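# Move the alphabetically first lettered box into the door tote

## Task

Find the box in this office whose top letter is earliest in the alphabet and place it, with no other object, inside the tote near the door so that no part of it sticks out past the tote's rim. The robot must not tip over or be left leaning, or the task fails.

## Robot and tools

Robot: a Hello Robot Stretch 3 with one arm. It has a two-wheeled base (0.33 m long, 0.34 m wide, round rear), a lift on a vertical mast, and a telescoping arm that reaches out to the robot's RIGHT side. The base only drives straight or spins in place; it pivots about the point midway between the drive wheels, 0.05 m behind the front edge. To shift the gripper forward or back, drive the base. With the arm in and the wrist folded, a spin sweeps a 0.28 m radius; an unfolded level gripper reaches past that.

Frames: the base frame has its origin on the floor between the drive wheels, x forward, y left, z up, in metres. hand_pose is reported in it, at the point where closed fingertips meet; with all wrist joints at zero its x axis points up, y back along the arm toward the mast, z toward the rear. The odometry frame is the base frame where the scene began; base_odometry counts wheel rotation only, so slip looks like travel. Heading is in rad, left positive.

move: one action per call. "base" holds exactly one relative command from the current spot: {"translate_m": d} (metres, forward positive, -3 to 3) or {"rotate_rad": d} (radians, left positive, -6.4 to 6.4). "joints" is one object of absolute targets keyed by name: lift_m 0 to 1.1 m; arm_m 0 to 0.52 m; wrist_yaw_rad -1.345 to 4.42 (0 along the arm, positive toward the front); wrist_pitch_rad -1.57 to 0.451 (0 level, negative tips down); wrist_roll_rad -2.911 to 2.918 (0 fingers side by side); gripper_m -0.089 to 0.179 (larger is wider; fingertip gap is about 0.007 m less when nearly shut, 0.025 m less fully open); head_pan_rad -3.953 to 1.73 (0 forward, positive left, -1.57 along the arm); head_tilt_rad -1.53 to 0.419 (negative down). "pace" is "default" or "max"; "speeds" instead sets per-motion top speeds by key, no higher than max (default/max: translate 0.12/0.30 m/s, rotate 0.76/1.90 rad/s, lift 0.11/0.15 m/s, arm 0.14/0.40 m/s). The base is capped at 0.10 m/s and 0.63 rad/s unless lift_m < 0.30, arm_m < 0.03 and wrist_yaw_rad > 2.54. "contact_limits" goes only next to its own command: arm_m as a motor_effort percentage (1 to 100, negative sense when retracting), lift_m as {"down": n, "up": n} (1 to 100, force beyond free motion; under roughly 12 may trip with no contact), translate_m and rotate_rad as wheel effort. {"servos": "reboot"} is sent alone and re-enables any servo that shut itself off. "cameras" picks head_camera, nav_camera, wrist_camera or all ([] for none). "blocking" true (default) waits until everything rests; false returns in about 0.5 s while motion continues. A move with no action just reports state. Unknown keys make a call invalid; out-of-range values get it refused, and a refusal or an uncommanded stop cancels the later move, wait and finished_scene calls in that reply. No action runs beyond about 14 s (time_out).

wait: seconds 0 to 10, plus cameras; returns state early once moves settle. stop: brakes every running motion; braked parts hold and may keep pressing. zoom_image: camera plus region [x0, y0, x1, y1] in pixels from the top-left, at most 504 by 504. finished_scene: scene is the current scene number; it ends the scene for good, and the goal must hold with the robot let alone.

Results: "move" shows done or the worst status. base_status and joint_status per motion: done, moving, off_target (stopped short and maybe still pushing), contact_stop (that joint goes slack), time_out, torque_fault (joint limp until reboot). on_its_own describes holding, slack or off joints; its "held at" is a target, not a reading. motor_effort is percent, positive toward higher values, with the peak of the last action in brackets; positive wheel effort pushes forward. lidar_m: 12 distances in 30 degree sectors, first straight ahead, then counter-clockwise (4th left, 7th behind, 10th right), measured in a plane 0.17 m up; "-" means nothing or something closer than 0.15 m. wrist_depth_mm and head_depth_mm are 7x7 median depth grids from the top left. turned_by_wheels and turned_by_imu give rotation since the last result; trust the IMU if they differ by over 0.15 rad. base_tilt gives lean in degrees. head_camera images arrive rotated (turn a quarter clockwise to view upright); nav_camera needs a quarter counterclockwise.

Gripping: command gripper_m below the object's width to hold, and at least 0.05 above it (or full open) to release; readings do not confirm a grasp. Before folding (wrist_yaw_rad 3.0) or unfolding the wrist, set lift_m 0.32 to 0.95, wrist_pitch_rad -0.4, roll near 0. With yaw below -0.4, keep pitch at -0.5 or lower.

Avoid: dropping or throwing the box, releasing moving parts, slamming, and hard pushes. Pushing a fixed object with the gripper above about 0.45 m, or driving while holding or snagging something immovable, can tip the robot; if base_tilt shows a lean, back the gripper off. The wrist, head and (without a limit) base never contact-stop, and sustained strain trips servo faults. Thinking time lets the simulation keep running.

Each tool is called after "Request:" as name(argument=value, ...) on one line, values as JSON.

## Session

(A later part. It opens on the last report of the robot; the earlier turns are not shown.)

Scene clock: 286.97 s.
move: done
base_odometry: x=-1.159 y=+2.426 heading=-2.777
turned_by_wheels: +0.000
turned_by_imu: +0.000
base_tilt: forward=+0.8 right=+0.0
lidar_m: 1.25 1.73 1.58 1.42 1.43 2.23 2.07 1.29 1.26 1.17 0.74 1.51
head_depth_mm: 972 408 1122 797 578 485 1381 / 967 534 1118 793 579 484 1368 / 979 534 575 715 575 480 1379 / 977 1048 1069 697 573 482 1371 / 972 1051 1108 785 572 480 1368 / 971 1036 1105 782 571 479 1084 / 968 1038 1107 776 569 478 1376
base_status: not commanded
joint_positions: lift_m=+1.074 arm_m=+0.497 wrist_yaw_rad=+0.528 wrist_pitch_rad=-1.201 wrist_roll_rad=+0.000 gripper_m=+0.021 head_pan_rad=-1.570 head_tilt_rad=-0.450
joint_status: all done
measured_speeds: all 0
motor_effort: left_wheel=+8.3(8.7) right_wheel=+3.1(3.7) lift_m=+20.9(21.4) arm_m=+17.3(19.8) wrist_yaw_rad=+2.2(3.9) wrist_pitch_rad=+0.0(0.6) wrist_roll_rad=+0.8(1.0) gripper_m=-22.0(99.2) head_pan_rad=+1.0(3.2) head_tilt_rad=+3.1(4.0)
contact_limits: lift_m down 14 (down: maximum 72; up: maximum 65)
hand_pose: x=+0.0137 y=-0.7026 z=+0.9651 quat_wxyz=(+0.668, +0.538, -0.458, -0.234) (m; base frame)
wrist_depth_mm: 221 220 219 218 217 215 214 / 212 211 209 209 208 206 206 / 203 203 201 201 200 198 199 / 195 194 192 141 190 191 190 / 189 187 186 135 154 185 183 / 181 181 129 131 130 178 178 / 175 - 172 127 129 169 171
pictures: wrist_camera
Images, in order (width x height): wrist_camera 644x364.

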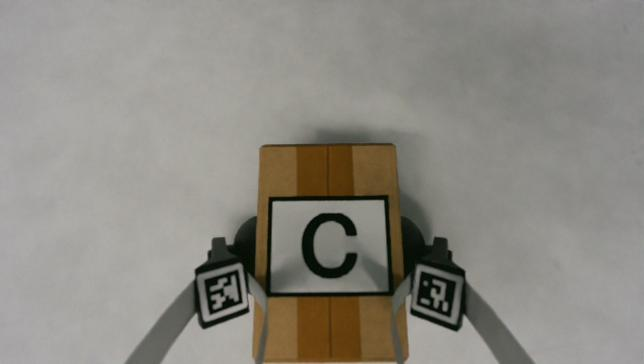

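Request:
move(joints={"gripper_m": -0.01, "lift_m": 1.098}, speeds={"lift_m": 0.08}, cameras=["head_camera"])

Request:
move(joints={"arm_m": 0.005, "wrist_yaw_rad": 0.53}, speeds={"arm_m": 0.3}, cameras=["wrist_camera"])

Scene clock: 299.27 s.
move: done
base_odometry: x=-1.159 y=+2.426 heading=-2.777
turned_by_wheels: +0.000
turned_by_imu: +0.001
base_tilt: forward=+0.9 right=-0.1
lidar_m: 1.25 1.73 1.59 1.42 1.43 2.22 2.08 1.29 1.26 1.17 0.74 1.51
head_depth_mm: 959 1058 1125 798 580 485 1376 / 954 531 1117 794 577 483 1374 / 960 532 577 714 574 482 1388 / 977 1041 1094 709 572 481 1373 / 972 1047 1106 785 574 479 1361 / 966 1041 1107 782 570 479 1080 / 966 1040 1108 777 569 478 1366
base_status: not commanded
joint_positions: lift_m=+1.098 arm_m=+0.497 wrist_yaw_rad=+0.528 wrist_pitch_rad=-1.205 wrist_roll_rad=+0.000 gripper_m=-0.008 head_pan_rad=-1.570 head_tilt_rad=-0.450
joint_status: all done
measured_speeds: all 0
motor_effort: left_wheel=+8.5(8.5) right_wheel=+3.3(3.5) lift_m=+30.5(31.5) arm_m=+12.9(14.5) wrist_yaw_rad=+2.1(2.7) wrist_pitch_rad=+0.6(1.0) wrist_roll_rad=+1.0(1.0) gripper_m=-32.0(98.5) head_pan_rad=+1.9(3.2) head_tilt_rad=+2.6(4.2)
hand_pose: x=+0.0133 y=-0.7019 z=+0.9884 quat_wxyz=(+0.667, +0.539, -0.457, -0.235) (m; base frame)
wrist_depth_mm: 247 244 244 243 242 240 239 / 236 234 234 233 232 230 230 / 226 226 225 224 222 221 221 / 218 217 217 144 212 214 213 / 211 210 209 139 152 206 205 / 203 203 128 135 133 200 199 / 196 195 194 131 191 190 191
pictures: head_camera (sideways)
Images, in order (width x height): head_camera 896x504.

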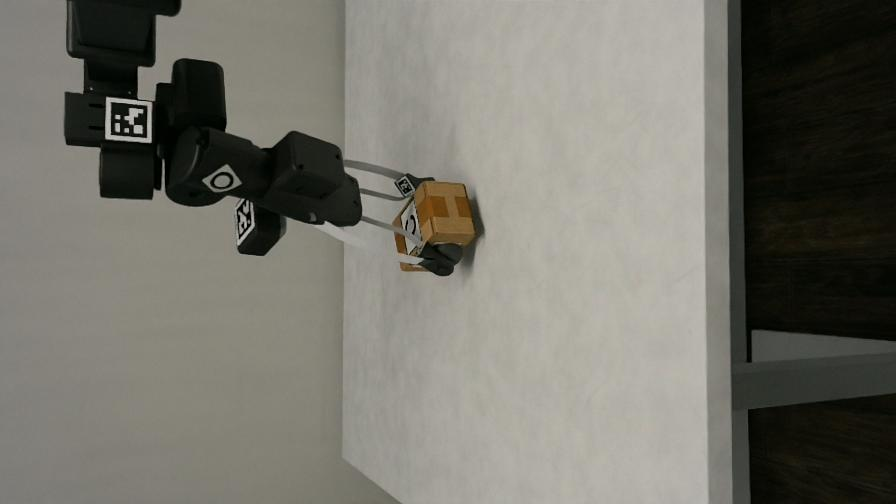

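Scene clock: 303.30 s.
move: done
base_odometry: x=-1.159 y=+2.426 heading=-2.777
turned_by_wheels: +0.000
turned_by_imu: +0.001
base_tilt: forward=+0.8 right=-0.3
lidar_m: 1.25 1.73 1.58 1.42 1.43 2.23 2.07 1.29 1.26 1.17 0.73 1.51
head_depth_mm: 968 - - - - - - / 967 - - - - - - / 967 - 1105 - - - - / 977 1045 1110 831 - 461 - / 972 1044 1108 782 - 1475 306 / 970 1042 1104 782 571 479 1058 / 970 1040 1111 777 569 478 1367
base_status: not commanded
joint_positions: lift_m=+1.098 arm_m=+0.005 wrist_yaw_rad=+0.528 wrist_pitch_rad=-1.206 wrist_roll_rad=+0.000 gripper_m=-0.005 head_pan_rad=-1.570 head_tilt_rad=-0.450
joint_status: all done
measured_speeds: all 0
motor_effort: left_wheel=+8.3(8.6) right_wheel=+2.8(3.6) lift_m=+30.4(31.0) arm_m=-23.3(25.8) wrist_yaw_rad=+2.2(5.1) wrist_pitch_rad=+0.8(1.4) wrist_roll_rad=+0.7(1.1) gripper_m=-15.5(31.9) head_pan_rad=+1.6(3.5) head_tilt_rad=+2.1(4.0)
hand_pose: x=+0.0131 y=-0.2096 z=+0.9883 quat_wxyz=(+0.667, +0.539, -0.457, -0.235) (m; base frame)
wrist_depth_mm: - - - - 245 241 240 / - - - - - 238 232 / - - - - - - 246 / - - - 144 - - - / - - - 139 152 - - / - - 128 135 132 - - / - - - 131 131 - -
pictures: wrist_camera
Images, in order (width x height): wrist_camera 644x364.

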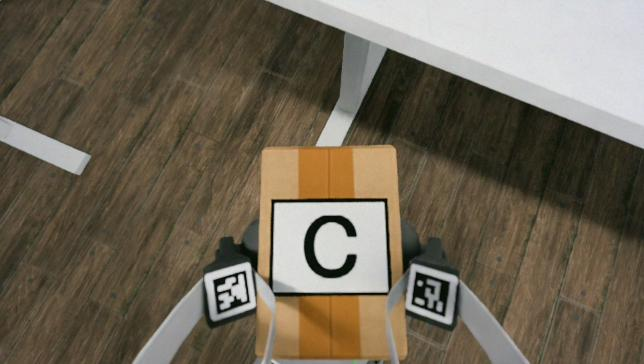

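Request:
move(base={"rotate_rad": 2.76}, joints={"lift_m": 0.6, "wrist_yaw_rad": 1.57, "wrist_pitch_rad": -0.43, "head_pan_rad": 0.0, "head_tilt_rad": -0.5}, pace="max", cameras=[])

Request:
move(joints={"wrist_yaw_rad": 2.62, "lift_m": 0.36}, pace="max", cameras=[])

Request:
move(joints={"lift_m": 0.29}, pace="max", cameras=["nav_camera", "head_camera"])

Scene clock: 314.13 s.
move: done
base_odometry: x=-1.159 y=+2.426 heading=-0.018
turned_by_wheels: +2.759
turned_by_imu: +2.753
base_tilt: forward=+0.9 right=-0.1
lidar_m: 2.15 2.07 1.29 1.21 0.73 1.22 1.69 1.25 1.64 1.58 1.42 1.77
head_depth_mm: 2227 2449 2703 2617 1995 1600 1332 / 2130 2344 2575 2647 1971 1580 1332 / 2034 2210 2419 2521 1978 1578 1326 / 1910 2105 2285 2458 1968 1594 1324 / 1852 1998 2195 2369 1960 1584 1326 / 1794 1930 2056 2258 1960 1586 1326 / 1713 1826 1990 2185 1958 1579 1315
base_status: done
joint_positions: lift_m=+0.600 arm_m=+0.005 wrist_yaw_rad=+1.567 wrist_pitch_rad=-0.458 wrist_roll_rad=+0.000 gripper_m=-0.005 head_pan_rad=+0.001 head_tilt_rad=-0.500
joint_status: all done
measured_speeds: all 0
motor_effort: left_wheel=-10.3(13.6) right_wheel=+11.1(15.9) lift_m=+22.7(26.2) arm_m=-23.2(23.9) wrist_yaw_rad=+3.9(8.1) wrist_pitch_rad=+5.2(8.9) wrist_roll_rad=+0.8(1.1) gripper_m=-16.1(17.2) head_pan_rad=-3.2(4.5) head_tilt_rad=-2.7(5.5)
hand_pose: x=+0.1978 y=-0.1509 z=+0.6038 quat_wxyz=(+0.602, +0.600, -0.374, +0.372) (m; base frame)
wrist_depth_mm: - - - - - - - / - - - - - - - / - - - - - - - / - - - 144 - - - / - - - 139 152 - - / 925 916 127 135 132 920 921 / 793 787 745 131 132 756 795
pictures: none
No camera images: "cameras" was empty.

Scene clock: 316.53 s.
move: done
base_odometry: x=-1.159 y=+2.426 heading=-0.018
turned_by_wheels: +0.000
turned_by_imu: +0.000
base_tilt: forward=+1.0 right=-0.2
lidar_m: 2.14 2.07 1.29 1.21 0.74 1.22 1.69 1.25 1.63 1.59 1.42 1.78
head_depth_mm: 2212 2438 2698 2630 1993 1602 1330 / 2109 2335 2572 2600 1973 1586 1324 / 2039 2217 2429 2572 1963 1601 1328 / 1936 2094 2293 2488 1965 1588 1334 / 1841 2008 2182 2366 1964 1567 1323 / 1787 1923 2088 2286 1956 1578 1327 / 1717 1835 2001 2159 1951 1570 1315
base_status: not commanded
joint_positions: lift_m=+0.360 arm_m=+0.005 wrist_yaw_rad=+2.617 wrist_pitch_rad=-0.456 wrist_roll_rad=+0.000 gripper_m=-0.005 head_pan_rad=+0.000 head_tilt_rad=-0.500
joint_status: all done
measured_speeds: all 0
motor_effort: left_wheel=-9.7(10.3) right_wheel=+10.6(11.4) lift_m=+22.4(23.8) arm_m=-16.6(23.5) wrist_yaw_rad=+2.7(10.9) wrist_pitch_rad=+4.4(5.2) wrist_roll_rad=+0.8(1.1) gripper_m=-16.6(17.3) head_pan_rad=-4.3(4.3) head_tilt_rad=-2.2(3.9)
hand_pose: x=+0.0887 y=+0.0399 z=+0.3643 quat_wxyz=(+0.333, +0.706, -0.024, +0.624) (m; base frame)
wrist_depth_mm: - - - - - - - / - - - - - - - / - - - - - - - / 905 913 863 145 858 918 910 / 733 722 724 139 152 737 729 / 611 623 127 135 132 606 617 / 204 522 335 131 132 517 526
pictures: none
No camera images: "cameras" was empty.

Scene clock: 317.77 s.
move: done
base_odometry: x=-1.159 y=+2.426 heading=-0.018
turned_by_wheels: +0.000
turned_by_imu: +0.000
base_tilt: forward=+1.0 right=-0.2
lidar_m: 2.14 2.07 1.29 1.21 0.74 1.22 1.69 1.26 1.63 1.59 1.42 1.77
head_depth_mm: 2225 2417 2698 2661 1973 1594 1337 / 2121 2337 2577 2598 1968 1587 1327 / 2016 2181 2405 2547 1982 1584 1325 / 1951 2120 2304 2454 1974 1584 1326 / 1843 1992 2223 2371 1972 1580 1321 / 1781 1923 2091 2259 1955 1579 1318 / 1687 1844 1988 2184 1943 1576 1314
base_status: not commanded
joint_positions: lift_m=+0.290 arm_m=+0.005 wrist_yaw_rad=+2.617 wrist_pitch_rad=-0.456 wrist_roll_rad=+0.000 gripper_m=-0.005 head_pan_rad=+0.000 head_tilt_rad=-0.500
joint_status: all done
measured_speeds: all 0
motor_effort: left_wheel=-9.9(9.9) right_wheel=+10.6(10.9) lift_m=+23.5(23.5) arm_m=-13.2(16.8) wrist_yaw_rad=+3.1(3.9) wrist_pitch_rad=+4.6(4.9) wrist_roll_rad=+1.0(1.0) gripper_m=-16.6(16.9) head_pan_rad=-3.3(4.3) head_tilt_rad=-2.4(4.0)
hand_pose: x=+0.0887 y=+0.0399 z=+0.2943 quat_wxyz=(+0.333, +0.706, -0.024, +0.624) (m; base frame)
wrist_depth_mm: - - - - - - - / - - - - - - - / - - - - - - - / 768 767 741 144 738 781 776 / 622 621 631 139 152 625 629 / 522 522 127 135 132 521 523 / 204 - 269 131 131 440 450
pictures: head_camera (sideways), nav_camera (sideways)
Images, in order (width x height): head_camera 896x504, nav_camera 672x504.

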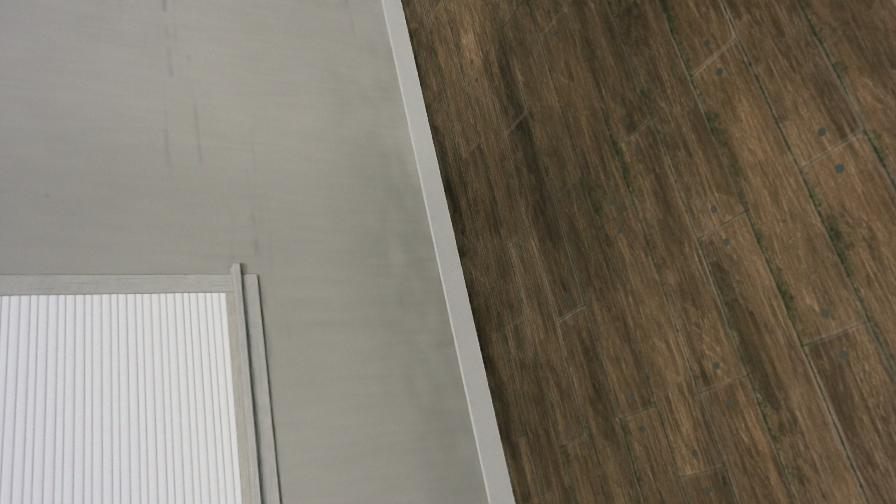

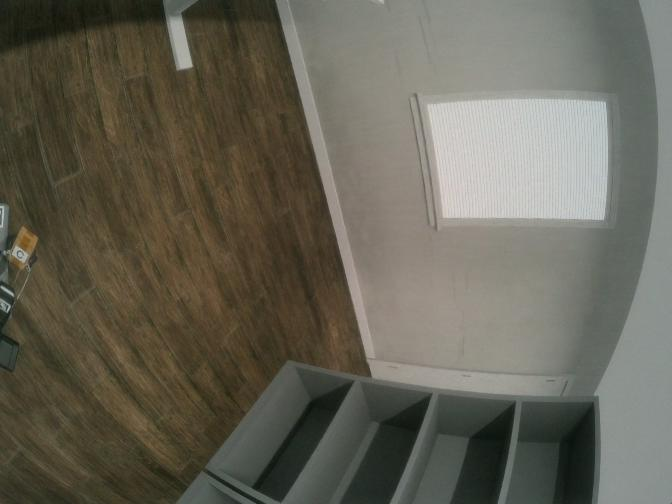

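Request:
move(base={"translate_m": 1.85}, pace="max", cameras=[])

Request:
move(base={"rotate_rad": -1.188}, joints={"head_pan_rad": 0.0, "head_tilt_rad": -0.45}, pace="max", cameras=["head_camera", "nav_camera"])

Scene clock: 331.23 s.
move: done
base_odometry: x=+0.691 y=+2.393 heading=-0.018
turned_by_wheels: +0.000
turned_by_imu: -0.002
base_tilt: forward=+1.1 right=-0.1
lidar_m: 0.48 0.47 0.49 0.67 1.89 1.69 2.39 2.37 0.71 0.71 1.70 0.66
head_depth_mm: 468 516 574 645 742 866 1035 / 445 488 541 605 688 796 937 / 426 464 510 567 638 732 853 / 406 441 484 535 600 676 782 / 390 422 460 507 561 632 721 / 375 404 438 480 530 590 670 / 361 387 419 458 502 551 624
base_status: done
joint_positions: lift_m=+0.290 arm_m=+0.005 wrist_yaw_rad=+2.617 wrist_pitch_rad=-0.456 wrist_roll_rad=+0.000 gripper_m=-0.005 head_pan_rad=+0.000 head_tilt_rad=-0.501
joint_status: not commanded
measured_speeds: all 0
motor_effort: left_wheel=+0.2(15.0) right_wheel=+5.7(15.9) lift_m=+22.0(31.2) arm_m=+20.0(20.0) wrist_yaw_rad=+3.1(3.6) wrist_pitch_rad=+4.3(4.9) wrist_roll_rad=+0.7(1.1) gripper_m=-15.1(17.1) head_pan_rad=-3.0(4.6) head_tilt_rad=+0.0(3.1)
hand_pose: x=+0.0886 y=+0.0400 z=+0.2943 quat_wxyz=(+0.333, +0.706, -0.024, +0.624) (m; base frame)
wrist_depth_mm: - - - - - - - / - - - - - - - / - 953 - - - - - / 778 767 735 144 144 - - / 627 622 626 139 141 517 - / 524 520 128 135 132 506 464 / 204 - 270 131 131 437 448
pictures: none
No camera images: "cameras" was empty.

Scene clock: 333.10 s.
move: done
base_odometry: x=+0.691 y=+2.393 heading=-1.205
turned_by_wheels: -1.188
turned_by_imu: -1.183
base_tilt: forward=+1.0 right=+0.0
lidar_m: 2.70 0.76 0.51 0.47 0.47 0.60 1.27 1.70 2.38 2.83 1.47 0.71
head_depth_mm: 2313 2510 2691 2829 2103 1617 1316 / 2317 2464 2691 2818 2101 1651 1379 / 2303 2492 2676 2826 2102 1662 1363 / 2291 2445 2660 2820 2088 1655 1365 / 2282 2459 2644 2758 2082 1656 1369 / 2269 2438 2623 2694 2082 1646 1363 / 1820 1799 1777 1765 1714 1597 1368
base_status: done
joint_positions: lift_m=+0.290 arm_m=+0.005 wrist_yaw_rad=+2.617 wrist_pitch_rad=-0.456 wrist_roll_rad=+0.000 gripper_m=-0.005 head_pan_rad=+0.000 head_tilt_rad=-0.451
joint_status: all done
measured_speeds: all 0
motor_effort: left_wheel=+10.4(17.7) right_wheel=-8.3(15.9) lift_m=+23.0(23.1) arm_m=+15.9(22.0) wrist_yaw_rad=+2.9(3.5) wrist_pitch_rad=+4.6(5.0) wrist_roll_rad=+0.8(1.3) gripper_m=-15.9(17.0) head_pan_rad=-2.1(4.4) head_tilt_rad=+2.9(7.9)
hand_pose: x=+0.0886 y=+0.0400 z=+0.2943 quat_wxyz=(+0.333, +0.706, -0.024, +0.624) (m; base frame)
wrist_depth_mm: - - - - - - - / - - - - - - - / - - - - 905 - - / - - - 144 737 774 769 / 504 548 157 139 152 625 627 / 506 524 127 135 132 522 524 / 204 - 270 131 131 435 448
pictures: head_camera (sideways), nav_camera (sideways)
Images, in order (width x height): head_camera 896x504, nav_camera 672x504.

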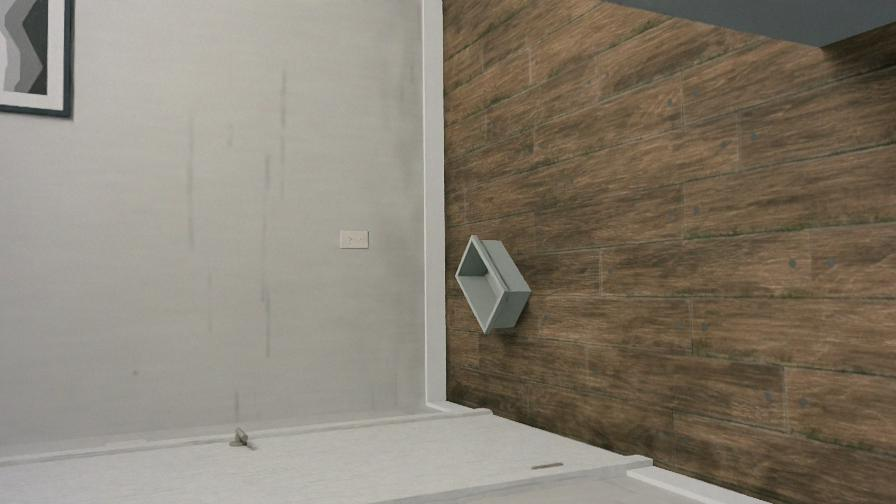

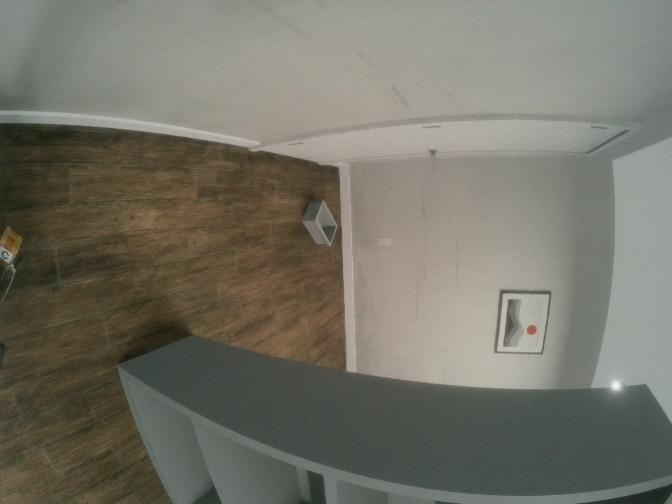

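Request:
move(base={"translate_m": 1.37}, pace="max", cameras=["head_camera"])

Request:
move(base={"rotate_rad": 2.43}, joints={"head_pan_rad": -1.75, "head_tilt_rad": -0.75}, pace="max", cameras=[])

Request:
move(base={"translate_m": -0.6}, pace="max", cameras=["head_camera", "nav_camera"])

Scene clock: 376.70 s.
move: done
base_odometry: x=+1.181 y=+1.114 heading=-1.205
turned_by_wheels: +0.000
turned_by_imu: -0.001
base_tilt: forward=+0.9 right=-0.2
lidar_m: 1.35 1.00 0.66 0.61 0.64 0.80 1.71 0.54 0.52 1.06 2.20 1.46
head_depth_mm: 1142 1229 1335 1457 1604 1670 1382 / 1138 1229 1321 1448 1582 1665 1370 / 1131 1224 1323 1435 1588 1656 1373 / 1124 1206 1318 1432 1562 1648 1380 / 1117 1202 1307 1416 1566 1652 1336 / 1105 1197 1294 1402 1562 1651 1308 / 1108 1189 1296 1405 1551 1627 1363
base_status: done
joint_positions: lift_m=+0.290 arm_m=+0.005 wrist_yaw_rad=+2.617 wrist_pitch_rad=-0.456 wrist_roll_rad=+0.000 gripper_m=-0.005 head_pan_rad=+0.000 head_tilt_rad=-0.449
joint_status: not commanded
measured_speeds: all 0
motor_effort: left_wheel=+9.6(20.0) right_wheel=-5.5(9.4) lift_m=+27.1(27.3) arm_m=-22.8(23.6) wrist_yaw_rad=+3.0(3.5) wrist_pitch_rad=+4.6(4.9) wrist_roll_rad=+0.8(1.1) gripper_m=-15.4(17.1) head_pan_rad=-2.8(4.3) head_tilt_rad=+1.4(4.0)
hand_pose: x=+0.0886 y=+0.0400 z=+0.2943 quat_wxyz=(+0.333, +0.706, -0.024, +0.624) (m; base frame)
wrist_depth_mm: - 586 - - - - - / - - - - - - - / - - - 970 - - 822 / - 726 709 144 750 741 - / 600 629 627 139 152 617 625 / 521 525 127 135 132 520 520 / 204 - 269 131 132 437 449
pictures: head_camera (sideways)
Images, in order (width x height): head_camera 896x504.

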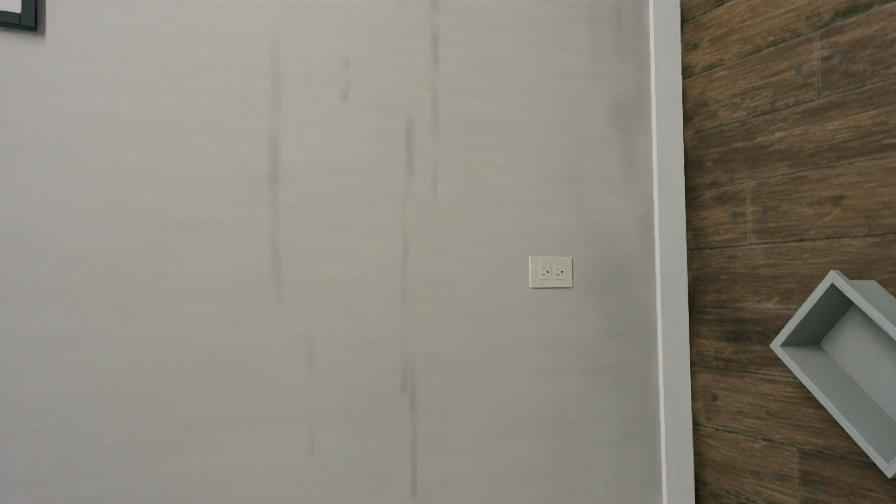

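Scene clock: 379.27 s.
move: done
base_odometry: x=+1.181 y=+1.114 heading=+1.225
turned_by_wheels: +2.430
turned_by_imu: +2.420
base_tilt: forward=+1.0 right=+0.0
lidar_m: 0.70 1.13 0.77 0.51 0.70 2.58 1.64 1.35 1.35 0.74 0.61 0.63
head_depth_mm: 1191 1322 1465 1657 1548 1308 1175 / 1246 1390 1570 1753 1554 1289 1177 / 1137 1315 1547 1760 1545 1327 1166 / 944 1061 1214 1446 1532 1339 1170 / 836 926 1041 1195 1396 1337 1167 / 742 814 902 1019 1164 1290 1175 / 670 728 799 883 994 1126 1172
base_status: done
joint_positions: lift_m=+0.290 arm_m=+0.005 wrist_yaw_rad=+2.617 wrist_pitch_rad=-0.456 wrist_roll_rad=+0.000 gripper_m=-0.005 head_pan_rad=-1.761 head_tilt_rad=-0.750
joint_status: all done
measured_speeds: all 0
motor_effort: left_wheel=-8.4(16.6) right_wheel=+9.3(17.5) lift_m=+28.1(28.6) arm_m=-23.0(24.0) wrist_yaw_rad=+3.1(3.4) wrist_pitch_rad=+4.3(4.9) wrist_roll_rad=+0.8(1.1) gripper_m=-15.8(17.8) head_pan_rad=+2.1(5.7) head_tilt_rad=-3.4(7.1)
hand_pose: x=+0.0886 y=+0.0400 z=+0.2943 quat_wxyz=(+0.333, +0.706, -0.024, +0.624) (m; base frame)
wrist_depth_mm: 465 - - - - - - / 511 - - - - - - / - - - - - - - / - - 711 144 736 781 782 / 621 627 628 139 152 627 630 / 528 526 127 135 132 520 525 / 204 - 271 131 131 438 447
pictures: none
No camera images: "cameras" was empty.

Scene clock: 382.57 s.
move: done
base_odometry: x=+0.977 y=+0.549 heading=+1.224
turned_by_wheels: +0.000
turned_by_imu: +0.001
base_tilt: forward=+0.9 right=-0.1
lidar_m: 1.21 0.78 0.78 0.87 1.40 2.10 1.16 0.96 0.96 1.07 1.07 1.06
head_depth_mm: 841 927 1038 1174 1362 1336 1173 / 890 989 1113 1276 1444 1328 1171 / 945 1054 1193 1383 1512 1339 1170 / 1002 1137 1300 1533 1535 1325 1163 / 1072 1220 1413 1682 1543 1284 1169 / 1157 1326 1527 1724 1550 1333 1169 / 1184 1298 1412 1559 1536 1303 1168
base_status: done
joint_positions: lift_m=+0.290 arm_m=+0.005 wrist_yaw_rad=+2.617 wrist_pitch_rad=-0.456 wrist_roll_rad=+0.000 gripper_m=-0.005 head_pan_rad=-1.750 head_tilt_rad=-0.750
joint_status: not commanded
measured_speeds: all 0
motor_effort: left_wheel=-6.8(18.2) right_wheel=+3.5(9.3) lift_m=+29.8(30.2) arm_m=-20.2(23.2) wrist_yaw_rad=+3.1(3.3) wrist_pitch_rad=+4.4(4.9) wrist_roll_rad=+0.8(1.1) gripper_m=-15.8(17.1) head_pan_rad=+2.8(4.2) head_tilt_rad=-3.9(4.7)
hand_pose: x=+0.0886 y=+0.0400 z=+0.2943 quat_wxyz=(+0.333, +0.706, -0.024, +0.624) (m; base frame)
wrist_depth_mm: - - - - - - - / - - - - - - - / - 976 976 - - - - / 781 767 739 144 740 781 773 / 620 621 622 139 152 621 629 / 518 523 128 135 132 521 520 / 204 - 270 131 131 437 451
pictures: head_camera (sideways), nav_camera (sideways)
Images, in order (width x height): head_camera 896x504, nav_camera 672x504.

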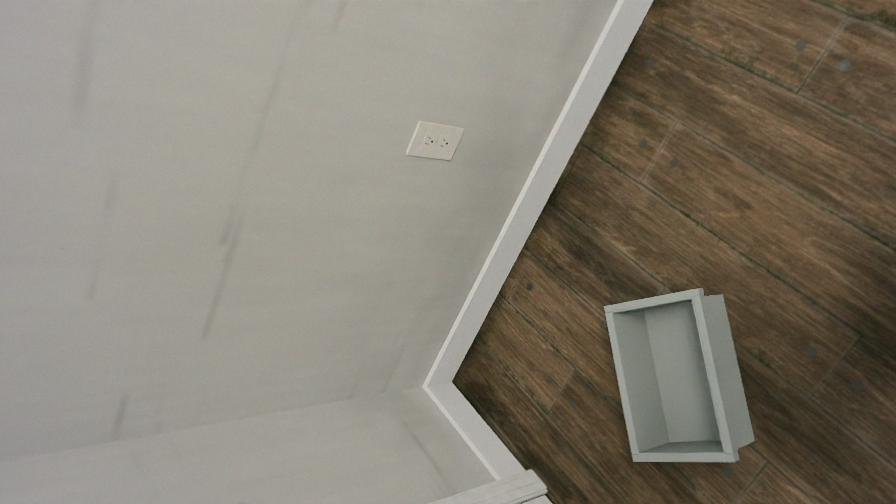

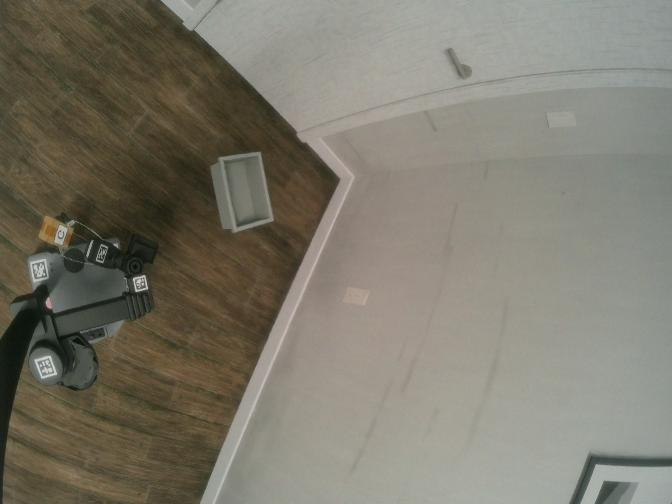

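Request:
move(base={"rotate_rad": -0.55}, pace="max", cameras=[])

Request:
move(base={"translate_m": 0.195}, joints={"head_pan_rad": -1.57, "head_tilt_rad": -0.85}, pace="max", cameras=[])

Request:
move(base={"rotate_rad": 0.57}, joints={"lift_m": 0.5}, pace="max", cameras=["head_camera"])

Scene clock: 400.57 s.
move: done
base_odometry: x=+0.977 y=+0.549 heading=+0.675
turned_by_wheels: -0.550
turned_by_imu: -0.548
base_tilt: forward=+0.7 right=-0.2
lidar_m: 1.06 1.20 0.79 0.78 0.86 1.36 2.13 1.18 0.96 0.96 1.06 1.07
head_depth_mm: 808 912 1043 1217 1453 1326 1179 / 815 920 1051 1230 1446 1337 1173 / 818 921 1061 1243 1446 1329 1175 / 819 923 1062 1257 1473 1329 1168 / 827 933 1077 1259 1481 1337 1172 / 835 940 1079 1267 1475 1328 1173 / 839 942 1091 1282 1474 1336 1167
base_status: done
joint_positions: lift_m=+0.290 arm_m=+0.005 wrist_yaw_rad=+2.617 wrist_pitch_rad=-0.456 wrist_roll_rad=+0.000 gripper_m=-0.005 head_pan_rad=-1.750 head_tilt_rad=-0.750
joint_status: not commanded
measured_speeds: all 0
motor_effort: left_wheel=+8.9(16.2) right_wheel=-9.3(16.0) lift_m=+26.8(31.4) arm_m=-18.9(18.9) wrist_yaw_rad=+3.0(3.3) wrist_pitch_rad=+4.6(4.9) wrist_roll_rad=+0.8(1.1) gripper_m=-16.5(17.3) head_pan_rad=+1.9(3.8) head_tilt_rad=-3.7(5.2)
hand_pose: x=+0.0886 y=+0.0400 z=+0.2943 quat_wxyz=(+0.333, +0.706, -0.024, +0.624) (m; base frame)
wrist_depth_mm: - - - - - - - / - - - - - - - / - - - - - - 962 / 733 773 732 144 737 776 778 / 626 629 624 139 152 623 627 / 521 524 127 135 132 525 522 / 204 - 270 131 132 441 449
pictures: none
No camera images: "cameras" was empty.

Scene clock: 402.47 s.
move: done
base_odometry: x=+1.129 y=+0.671 heading=+0.675
turned_by_wheels: +0.000
turned_by_imu: +0.001
base_tilt: forward=+1.1 right=-0.1
lidar_m: 0.87 0.98 1.55 0.75 0.83 1.30 2.29 1.21 1.00 0.99 1.06 0.88
head_depth_mm: 844 957 1116 1319 1445 1267 1137 / 863 986 1145 1376 1450 1275 1136 / 883 1011 1184 1425 1441 1266 1135 / 907 1045 1217 1474 1437 1269 1140 / 930 1070 1264 1543 1446 1252 1141 / 944 1101 1309 1564 1438 1277 1138 / 976 1136 1358 1600 1442 1246 1141
base_status: done
joint_positions: lift_m=+0.290 arm_m=+0.005 wrist_yaw_rad=+2.617 wrist_pitch_rad=-0.456 wrist_roll_rad=+0.000 gripper_m=-0.005 head_pan_rad=-1.565 head_tilt_rad=-0.851
joint_status: all done
measured_speeds: all 0
motor_effort: left_wheel=+6.1(15.5) right_wheel=+1.2(15.4) lift_m=+21.4(26.6) arm_m=-22.5(23.0) wrist_yaw_rad=+2.4(3.6) wrist_pitch_rad=+4.8(4.9) wrist_roll_rad=+0.9(1.1) gripper_m=-15.8(17.2) head_pan_rad=-0.7(3.6) head_tilt_rad=-4.5(5.7)
hand_pose: x=+0.0886 y=+0.0400 z=+0.2943 quat_wxyz=(+0.333, +0.706, -0.024, +0.624) (m; base frame)
wrist_depth_mm: - - - - - - - / - - - - - - - / - - - - - 952 - / 742 749 749 144 735 767 742 / 620 626 620 139 152 620 628 / 523 523 127 135 132 524 524 / 204 - 270 131 131 435 450
pictures: none
No camera images: "cameras" was empty.

Scene clock: 404.67 s.
move: done
base_odometry: x=+1.129 y=+0.671 heading=+1.245
turned_by_wheels: +0.570
turned_by_imu: +0.568
base_tilt: forward=+1.0 right=-0.1
lidar_m: 1.00 1.65 0.75 0.84 1.38 2.18 1.18 0.99 0.99 1.04 0.88 0.87
head_depth_mm: 989 1094 1234 1404 1450 1271 1135 / 1067 1196 1353 1548 1450 1255 501 / 1159 1316 1527 1631 1439 1258 511 / 1112 1264 1493 1638 1451 1256 555 / 1006 1124 1288 1525 1446 1269 1145 / 901 1020 1164 1350 1444 1271 1137 / 835 944 1065 1212 1382 1273 1138
base_status: done
joint_positions: lift_m=+0.500 arm_m=+0.005 wrist_yaw_rad=+2.617 wrist_pitch_rad=-0.456 wrist_roll_rad=+0.000 gripper_m=-0.005 head_pan_rad=-1.568 head_tilt_rad=-0.851
joint_status: all done
measured_speeds: all 0
motor_effort: left_wheel=-7.4(14.8) right_wheel=+6.9(15.1) lift_m=+29.6(33.6) arm_m=-20.8(23.7) wrist_yaw_rad=+2.8(3.4) wrist_pitch_rad=+4.4(4.9) wrist_roll_rad=+0.5(1.1) gripper_m=-16.7(17.7) head_pan_rad=-3.7(3.9) head_tilt_rad=-4.2(5.1)
hand_pose: x=+0.0886 y=+0.0400 z=+0.5043 quat_wxyz=(+0.333, +0.706, -0.024, +0.624) (m; base frame)
wrist_depth_mm: - - - - - - - / - - - - - - - / - - - - - - - / - - - 144 - - - / 942 939 946 139 152 945 964 / 806 792 128 135 132 801 794 / 204 683 645 131 131 670 682
pictures: head_camera (sideways)
Images, in order (width x height): head_camera 896x504.

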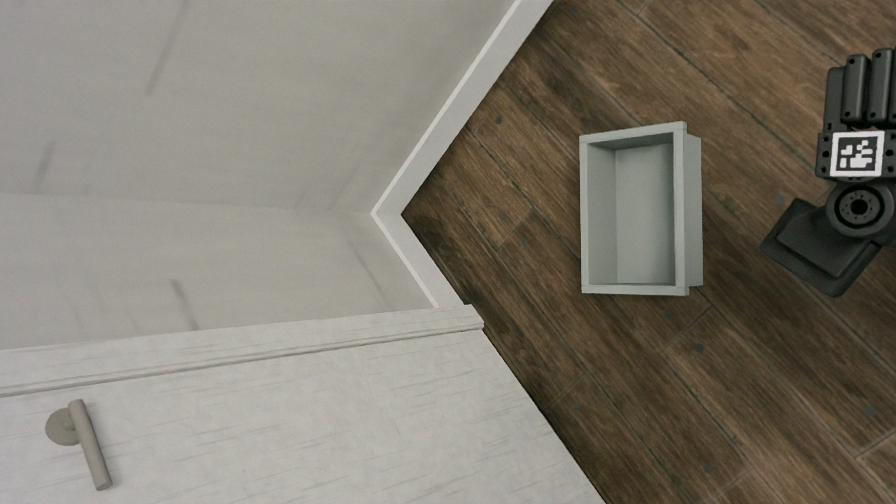

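Request:
move(joints={"lift_m": 0.5, "wrist_yaw_rad": 0.0}, pace="default", cameras=[])

Request:
move(joints={"arm_m": 0.426, "wrist_pitch_rad": -1.2, "lift_m": 0.38}, speeds={"arm_m": 0.3}, cameras=["head_camera", "wrist_camera"])

Scene clock: 413.03 s.
move: done
base_odometry: x=+1.129 y=+0.671 heading=+1.245
turned_by_wheels: +0.000
turned_by_imu: +0.001
base_tilt: forward=+0.9 right=-0.2
lidar_m: 1.00 1.65 0.75 0.85 1.38 2.19 1.19 0.99 0.99 1.05 0.87 0.87
head_depth_mm: 980 1096 1230 1403 1437 1269 1136 / 1070 1200 1350 1565 1447 1258 501 / 1155 1323 1522 1635 1454 766 511 / 1111 1268 1493 1629 1442 1207 1105 / 1014 1122 1304 1529 1441 1256 1142 / 896 1022 1170 1351 1449 1281 1138 / 836 946 1061 1210 1396 1272 1139
base_status: not commanded
joint_positions: lift_m=+0.500 arm_m=+0.005 wrist_yaw_rad=+0.003 wrist_pitch_rad=-0.456 wrist_roll_rad=+0.000 gripper_m=-0.005 head_pan_rad=-1.570 head_tilt_rad=-0.851
joint_status: all done
measured_speeds: all 0
motor_effort: left_wheel=-7.6(7.7) right_wheel=+7.2(7.3) lift_m=+21.2(25.4) arm_m=-9.8(14.6) wrist_yaw_rad=-2.1(5.5) wrist_pitch_rad=+4.3(4.9) wrist_roll_rad=+0.8(1.1) gripper_m=-15.6(17.5) head_pan_rad=-2.6(4.0) head_tilt_rad=-2.2(3.5)
hand_pose: x=-0.0208 y=-0.3694 z=+0.5043 quat_wxyz=(+0.689, +0.161, -0.688, -0.159) (m; base frame)
wrist_depth_mm: 548 605 712 998 - - - / 566 - 786 - - - - / 591 - 882 - - - - / 603 - 147 144 144 - - / - - 155 139 150 - - / - 788 127 135 132 797 769 / 679 687 638 131 131 666 683
pictures: none
No camera images: "cameras" was empty.

Scene clock: 416.80 s.
move: done
base_odometry: x=+1.129 y=+0.671 heading=+1.245
turned_by_wheels: +0.000
turned_by_imu: +0.001
base_tilt: forward=+1.0 right=-0.2
lidar_m: 1.01 1.65 0.75 0.84 1.38 2.19 1.19 0.99 0.99 1.04 0.88 0.87
head_depth_mm: 991 1093 1228 1409 1451 1273 1139 / 1066 1196 1354 1542 1390 699 614 / 1165 1302 1518 1621 942 1250 1138 / 1104 1268 1483 1628 1360 1256 1137 / 1015 1124 1295 1538 1442 1247 1140 / 901 1022 1161 1357 1446 1268 1138 / 837 946 1059 1216 1391 1273 1138
base_status: not commanded
joint_positions: lift_m=+0.380 arm_m=+0.426 wrist_yaw_rad=+0.003 wrist_pitch_rad=-1.205 wrist_roll_rad=+0.000 gripper_m=-0.005 head_pan_rad=-1.570 head_tilt_rad=-0.851
joint_status: all done
measured_speeds: all 0
motor_effort: left_wheel=-7.5(7.8) right_wheel=+6.9(7.3) lift_m=+23.6(25.0) arm_m=+24.1(26.2) wrist_yaw_rad=-2.1(2.6) wrist_pitch_rad=+0.4(4.7) wrist_roll_rad=+0.8(1.1) gripper_m=-15.6(17.3) head_pan_rad=-2.7(4.9) head_tilt_rad=-0.3(3.3)
hand_pose: x=-0.0214 y=-0.6400 z=+0.2708 quat_wxyz=(+0.583, +0.402, -0.581, -0.400) (m; base frame)
wrist_depth_mm: 411 518 521 515 516 511 466 / 497 500 506 499 492 493 487 / 480 481 480 475 479 472 475 / 465 464 462 144 337 456 455 / 449 446 157 139 150 437 442 / 433 430 127 135 132 423 426 / 420 417 - 131 132 405 409
pictures: head_camera (sideways), wrist_camera
Images, in order (width x height): head_camera 896x504, wrist_camera 644x364.

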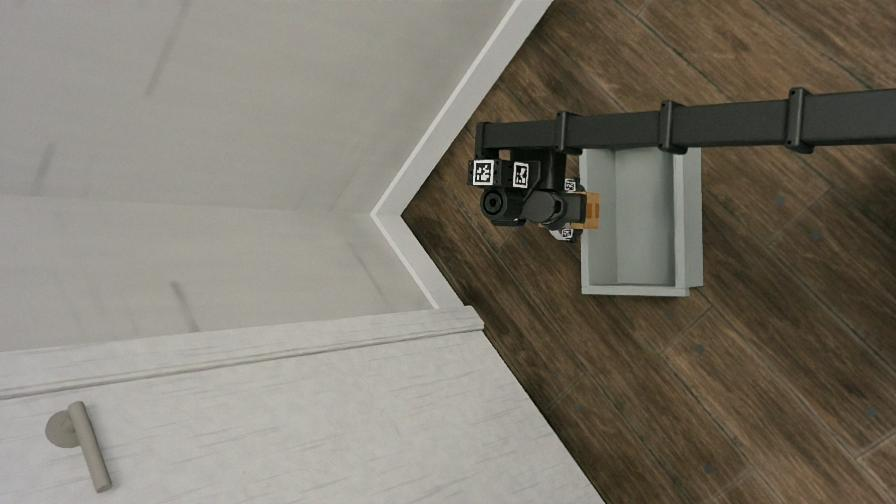

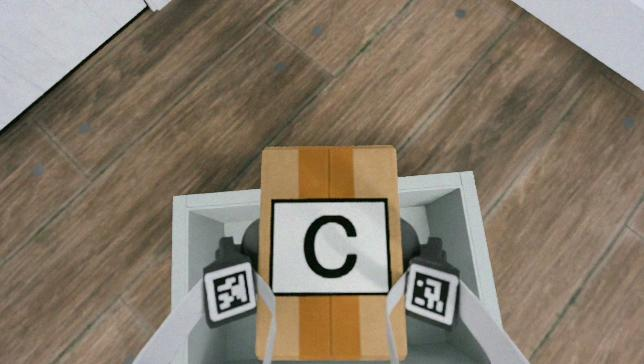

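Request:
move(joints={"arm_m": 0.394, "lift_m": 0.28}, cameras=[])

Request:
move(joints={"lift_m": 0.18}, contact_limits={"lift_m": {"down": 16}}, cameras=["head_camera", "wrist_camera"])

Scene clock: 428.17 s.
move: done
base_odometry: x=+1.129 y=+0.671 heading=+1.245
turned_by_wheels: +0.000
turned_by_imu: +0.001
base_tilt: forward=+1.0 right=-0.3
lidar_m: 1.01 1.65 0.75 0.84 1.38 2.19 1.19 0.99 0.99 0.57 0.88 0.87
head_depth_mm: 986 1089 1235 1404 1443 1279 1143 / 1066 1196 1355 1554 1439 1253 1087 / 1157 1322 1521 1639 936 1228 1124 / 1109 1262 1491 1642 1448 1249 1131 / 1011 1132 1291 1536 1447 1254 1138 / 906 1022 1168 1355 1448 1270 1149 / 837 941 1061 1213 1398 1272 1141
base_status: not commanded
joint_positions: lift_m=+0.280 arm_m=+0.394 wrist_yaw_rad=+0.003 wrist_pitch_rad=-1.206 wrist_roll_rad=+0.000 gripper_m=-0.005 head_pan_rad=-1.570 head_tilt_rad=-0.851
joint_status: all done
measured_speeds: all 0
motor_effort: left_wheel=-7.4(7.7) right_wheel=+6.9(7.3) lift_m=+21.8(24.3) arm_m=-21.7(25.9) wrist_yaw_rad=-2.1(2.5) wrist_pitch_rad=+0.8(1.1) wrist_roll_rad=+0.8(1.1) gripper_m=-15.8(17.1) head_pan_rad=-3.3(4.8) head_tilt_rad=+0.2(1.6)
hand_pose: x=-0.0214 y=-0.6079 z=+0.1708 quat_wxyz=(+0.583, +0.402, -0.581, -0.400) (m; base frame)
wrist_depth_mm: 403 403 399 401 396 395 394 / 387 386 385 381 382 379 375 / 372 371 243 240 251 246 365 / 359 252 320 144 347 253 349 / 347 232 340 139 152 258 336 / 332 222 128 135 132 246 326 / 320 - 316 131 245 221 314
pictures: none
No camera images: "cameras" was empty.

Scene clock: 429.90 s.
move: done
base_odometry: x=+1.129 y=+0.671 heading=+1.245
turned_by_wheels: +0.000
turned_by_imu: +0.000
base_tilt: forward=+1.0 right=-0.3
lidar_m: 1.00 1.65 0.75 0.84 1.38 2.19 1.18 0.99 0.99 1.05 0.88 0.87
head_depth_mm: 987 1097 1233 1398 1437 1270 1140 / 1067 1194 1357 1554 1446 1245 1120 / 1162 1304 1516 1616 1444 1190 1120 / 1109 1276 1493 1635 1443 1247 1138 / 1013 1128 1295 1542 1442 1248 1135 / 902 1027 1163 1362 1451 1269 1130 / 836 942 1066 1219 1392 1270 1141
base_status: not commanded
joint_positions: lift_m=+0.180 arm_m=+0.394 wrist_yaw_rad=+0.003 wrist_pitch_rad=-1.206 wrist_roll_rad=+0.000 gripper_m=-0.005 head_pan_rad=-1.570 head_tilt_rad=-0.850
joint_status: all done
measured_speeds: all 0
motor_effort: left_wheel=-7.5(7.6) right_wheel=+6.6(7.3) lift_m=+21.8(22.8) arm_m=-20.2(22.6) wrist_yaw_rad=-2.1(2.5) wrist_pitch_rad=+0.9(1.2) wrist_roll_rad=+0.7(1.2) gripper_m=-15.8(17.1) head_pan_rad=-2.6(4.5) head_tilt_rad=-0.4(1.9)
contact_limits: lift_m down 16 (down: maximum 72; up: maximum 65)
hand_pose: x=-0.0214 y=-0.6079 z=+0.0707 quat_wxyz=(+0.583, +0.402, -0.581, -0.400) (m; base frame)
wrist_depth_mm: 285 141 141 141 141 141 144 / 151 155 160 172 178 187 162 / 168 208 222 222 240 232 165 / 171 236 245 144 244 240 168 / 162 231 239 139 152 234 170 / 165 211 128 135 132 227 181 / 157 183 221 131 218 219 175
pictures: head_camera (sideways), wrist_camera
Images, in order (width x height): head_camera 896x504, wrist_camera 644x364.

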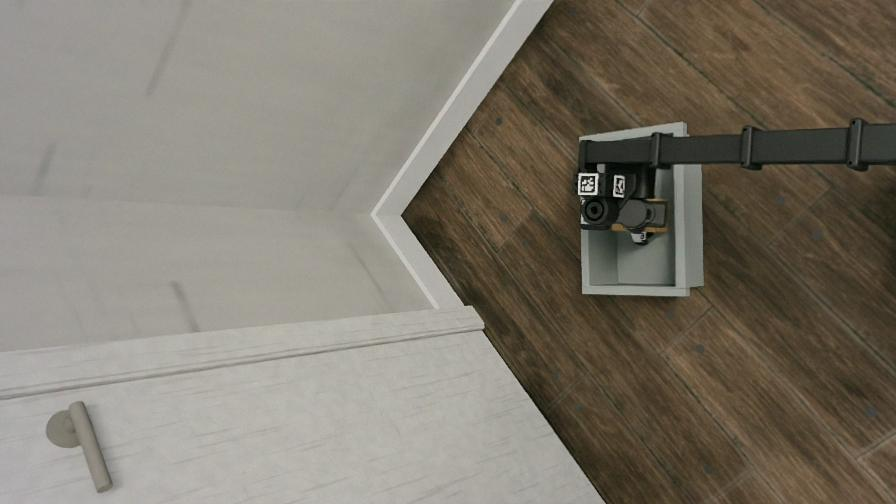

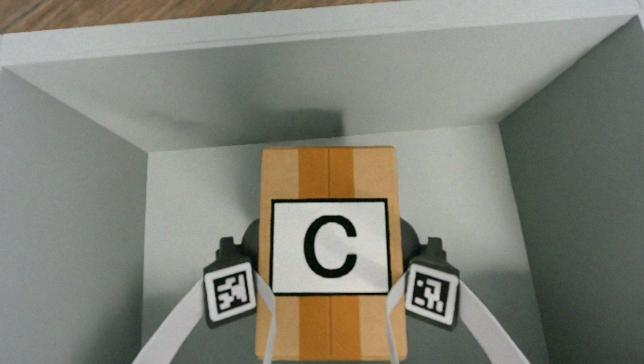

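Request:
move(joints={"lift_m": 0.132}, speeds={"lift_m": 0.03}, contact_limits={"lift_m": {"down": 13}}, cameras=["wrist_camera"])

Scene clock: 434.47 s.
move: done
base_odometry: x=+1.129 y=+0.671 heading=+1.245
turned_by_wheels: +0.000
turned_by_imu: +0.001
base_tilt: forward=+0.9 right=-0.1
lidar_m: 1.00 1.65 0.75 0.84 1.38 2.19 1.19 0.99 0.99 1.04 0.88 0.87
head_depth_mm: 985 1090 1227 1408 1436 1274 1140 / 1066 1187 1355 1555 1456 1256 1119 / 1161 1321 1519 1638 1451 1045 1109 / 1108 1268 1482 1633 1445 1229 1142 / 1013 1130 1292 1535 1448 1254 1140 / 900 1024 1162 1357 1441 1269 1136 / 838 944 1060 1215 1378 1281 1143
base_status: not commanded
joint_positions: lift_m=+0.132 arm_m=+0.394 wrist_yaw_rad=+0.003 wrist_pitch_rad=-1.205 wrist_roll_rad=+0.000 gripper_m=-0.005 head_pan_rad=-1.570 head_tilt_rad=-0.850
joint_status: all done
measured_speeds: all 0
motor_effort: left_wheel=-7.6(7.7) right_wheel=+6.6(7.3) lift_m=+17.5(23.2) arm_m=-14.7(17.4) wrist_yaw_rad=-2.0(2.5) wrist_pitch_rad=+0.6(1.3) wrist_roll_rad=+0.9(1.1) gripper_m=-15.8(17.5) head_pan_rad=-2.4(3.4) head_tilt_rad=+1.3(1.8)
contact_limits: lift_m down 13 (down: maximum 72; up: maximum 65)
hand_pose: x=-0.0214 y=-0.6082 z=+0.0228 quat_wxyz=(+0.583, +0.402, -0.582, -0.400) (m; base frame)
wrist_depth_mm: 115 123 125 132 135 142 144 / 151 154 161 171 177 184 162 / 175 202 204 204 204 203 165 / 171 198 198 145 195 196 168 / 162 191 190 139 148 189 171 / 165 185 128 135 132 182 179 / 156 180 176 131 174 174 173
pictures: wrist_camera
Images, in order (width x height): wrist_camera 644x364.

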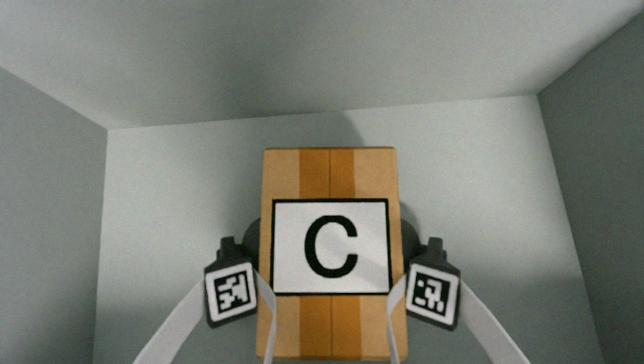

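Request:
move(joints={"lift_m": 0.112}, speeds={"lift_m": 0.02}, contact_limits={"lift_m": {"down": 13}}, cameras=["wrist_camera"])

Scene clock: 437.13 s.
move: contact_stop
base_odometry: x=+1.129 y=+0.671 heading=+1.245
turned_by_wheels: +0.000
turned_by_imu: +0.000
base_tilt: forward=+0.9 right=-0.2
lidar_m: 1.00 1.65 0.75 0.84 1.37 2.19 1.18 0.99 0.99 1.04 0.88 0.88
head_depth_mm: 982 1093 1230 1397 1447 1276 1140 / 1066 1197 1350 1560 1449 1258 1120 / 1161 1313 1510 1636 1439 1046 1105 / 1108 1268 1488 1639 1441 1229 1139 / 1013 1133 1298 1526 1444 1250 1137 / 903 1026 1162 1348 1460 1275 1140 / 835 943 1065 1217 1379 1275 1143
base_status: not commanded
joint_positions: lift_m=+0.131 arm_m=+0.394 wrist_yaw_rad=+0.001 wrist_pitch_rad=-1.205 wrist_roll_rad=+0.000 gripper_m=-0.005 head_pan_rad=-1.570 head_tilt_rad=-0.849
joint_status: lift_m contact_stop (moved -0.001 of -0.020)
measured_speeds: all 0
on_its_own: lift_m is slack since a contact_stop (your +0.112 is given up)
motor_effort: left_wheel=-6.4(7.5) right_wheel=+4.3(7.1) lift_m=+24.8(24.8) arm_m=-11.9(12.9) wrist_yaw_rad=-0.6(2.1) wrist_pitch_rad=+0.5(1.7) wrist_roll_rad=+1.0(1.1) gripper_m=-17.0(17.2) head_pan_rad=-1.6(2.8) head_tilt_rad=-0.1(2.2)
contact_limits: lift_m down 13 (down: maximum 72; up: maximum 65)
hand_pose: x=-0.0215 y=-0.6082 z=+0.0222 quat_wxyz=(+0.583, +0.401, -0.582, -0.401) (m; base frame)
wrist_depth_mm: 118 123 125 132 135 141 144 / 155 154 161 171 177 185 161 / 168 203 203 203 203 202 165 / 172 197 198 145 194 195 167 / 162 191 190 139 141 188 171 / 165 185 127 134 132 181 179 / 156 180 176 130 174 172 173
pictures: wrist_camera
Images, in order (width x height): wrist_camera 644x364.

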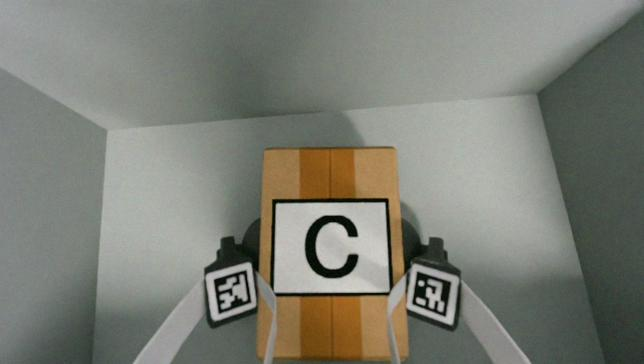

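Request:
move(joints={"gripper_m": 0.12, "lift_m": 0.132}, cameras=["wrist_camera"])

Request:
move(joints={"lift_m": 0.35}, cameras=["wrist_camera", "head_camera"])

Scene clock: 442.23 s.
move: done
base_odometry: x=+1.129 y=+0.671 heading=+1.245
turned_by_wheels: +0.000
turned_by_imu: +0.001
base_tilt: forward=+0.9 right=-0.1
lidar_m: 1.00 1.65 0.75 0.84 1.38 2.19 1.19 0.99 0.99 1.04 0.88 0.87
head_depth_mm: 986 1097 1225 1407 1441 1267 1136 / 1066 1194 1362 1550 1451 1250 1126 / 1154 1307 1525 1643 1443 1044 1106 / 1107 1263 1485 1625 1437 1230 1141 / 1014 1129 1302 1532 1445 1247 1138 / 901 1026 1168 1353 1452 1269 1143 / 837 942 1060 1214 1388 1286 1144
base_status: not commanded
joint_positions: lift_m=+0.132 arm_m=+0.394 wrist_yaw_rad=+0.001 wrist_pitch_rad=-1.204 wrist_roll_rad=+0.000 gripper_m=+0.120 head_pan_rad=-1.570 head_tilt_rad=-0.849
joint_status: all done
measured_speeds: all 0
motor_effort: left_wheel=-6.3(6.5) right_wheel=+4.6(5.0) lift_m=+27.7(29.0) arm_m=-5.4(7.7) wrist_yaw_rad=-0.6(1.2) wrist_pitch_rad=+0.6(0.8) wrist_roll_rad=+0.8(1.2) gripper_m=+1.0(92.2) head_pan_rad=-1.9(2.2) head_tilt_rad=-1.3(1.9)
hand_pose: x=-0.0215 y=-0.6084 z=+0.0229 quat_wxyz=(+0.583, +0.401, -0.582, -0.400) (m; base frame)
wrist_depth_mm: 119 123 125 132 134 141 144 / 151 154 161 171 177 187 161 / 168 202 203 203 204 202 165 / 172 196 197 145 195 195 168 / 162 191 190 139 148 188 177 / 165 127 181 134 136 126 178 / - 176 177 131 175 174 167
pictures: wrist_camera
Images, in order (width x height): wrist_camera 644x364.

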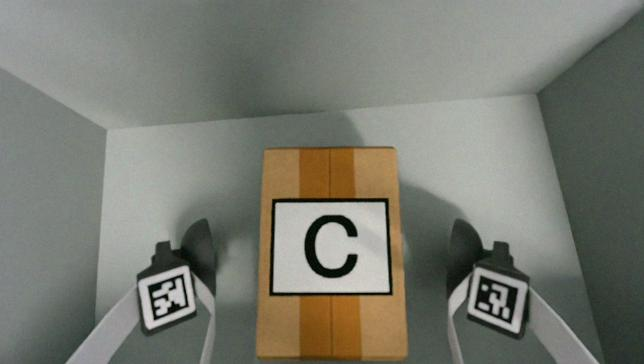

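Scene clock: 445.03 s.
move: done
base_odometry: x=+1.129 y=+0.671 heading=+1.245
turned_by_wheels: +0.000
turned_by_imu: +0.000
base_tilt: forward=+1.0 right=+0.0
lidar_m: 1.00 1.65 0.75 0.84 1.38 2.19 1.19 0.99 0.99 1.04 0.88 0.87
head_depth_mm: 984 1089 1228 1403 1443 1275 1140 / 1072 1191 1357 1549 1417 1207 652 / 1156 1313 1524 1641 872 1248 1136 / 1107 1276 1488 1637 1445 1247 1140 / 1012 1125 1293 1528 1450 1252 1143 / 902 1022 1165 1359 1441 1272 1139 / 837 938 1063 1211 1383 1270 1146
base_status: not commanded
joint_positions: lift_m=+0.350 arm_m=+0.394 wrist_yaw_rad=+0.001 wrist_pitch_rad=-1.204 wrist_roll_rad=+0.000 gripper_m=+0.120 head_pan_rad=-1.570 head_tilt_rad=-0.849
joint_status: all done
measured_speeds: all 0
motor_effort: left_wheel=-6.4(6.6) right_wheel=+4.5(5.2) lift_m=+29.3(33.0) arm_m=-1.5(5.3) wrist_yaw_rad=-0.5(1.1) wrist_pitch_rad=+0.3(0.8) wrist_roll_rad=+0.9(1.2) gripper_m=+1.5(1.5) head_pan_rad=-1.2(2.5) head_tilt_rad=-1.0(2.4)
hand_pose: x=-0.0215 y=-0.6084 z=+0.2409 quat_wxyz=(+0.583, +0.401, -0.582, -0.400) (m; base frame)
wrist_depth_mm: - 486 485 482 482 478 472 / 469 464 466 465 464 459 458 / 451 448 446 444 445 443 441 / 432 427 330 381 391 421 423 / 418 417 410 368 411 405 408 / 403 126 395 388 395 126 398 / 391 273 370 349 321 269 380
pictures: head_camera (sideways), wrist_camera
Images, in order (width x height): head_camera 896x504, wrist_camera 644x364.

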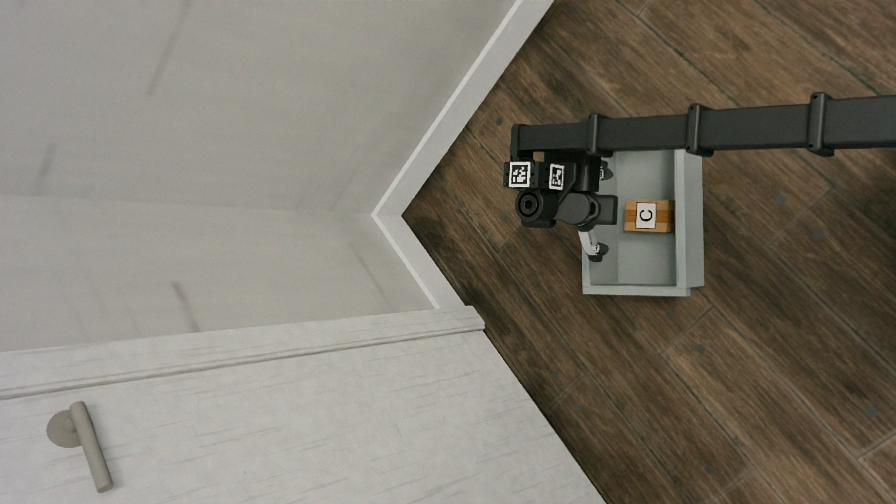

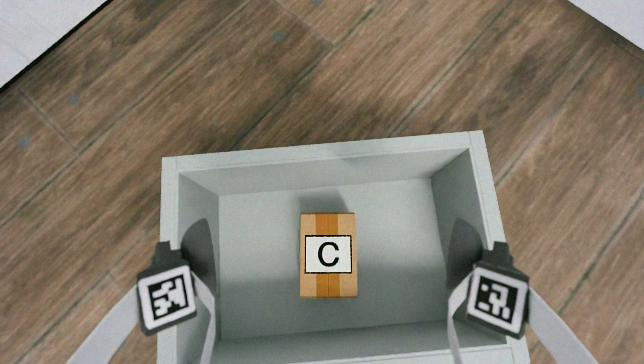

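Request:
finished_scene(scene=2)

The scene is finished: the task was done.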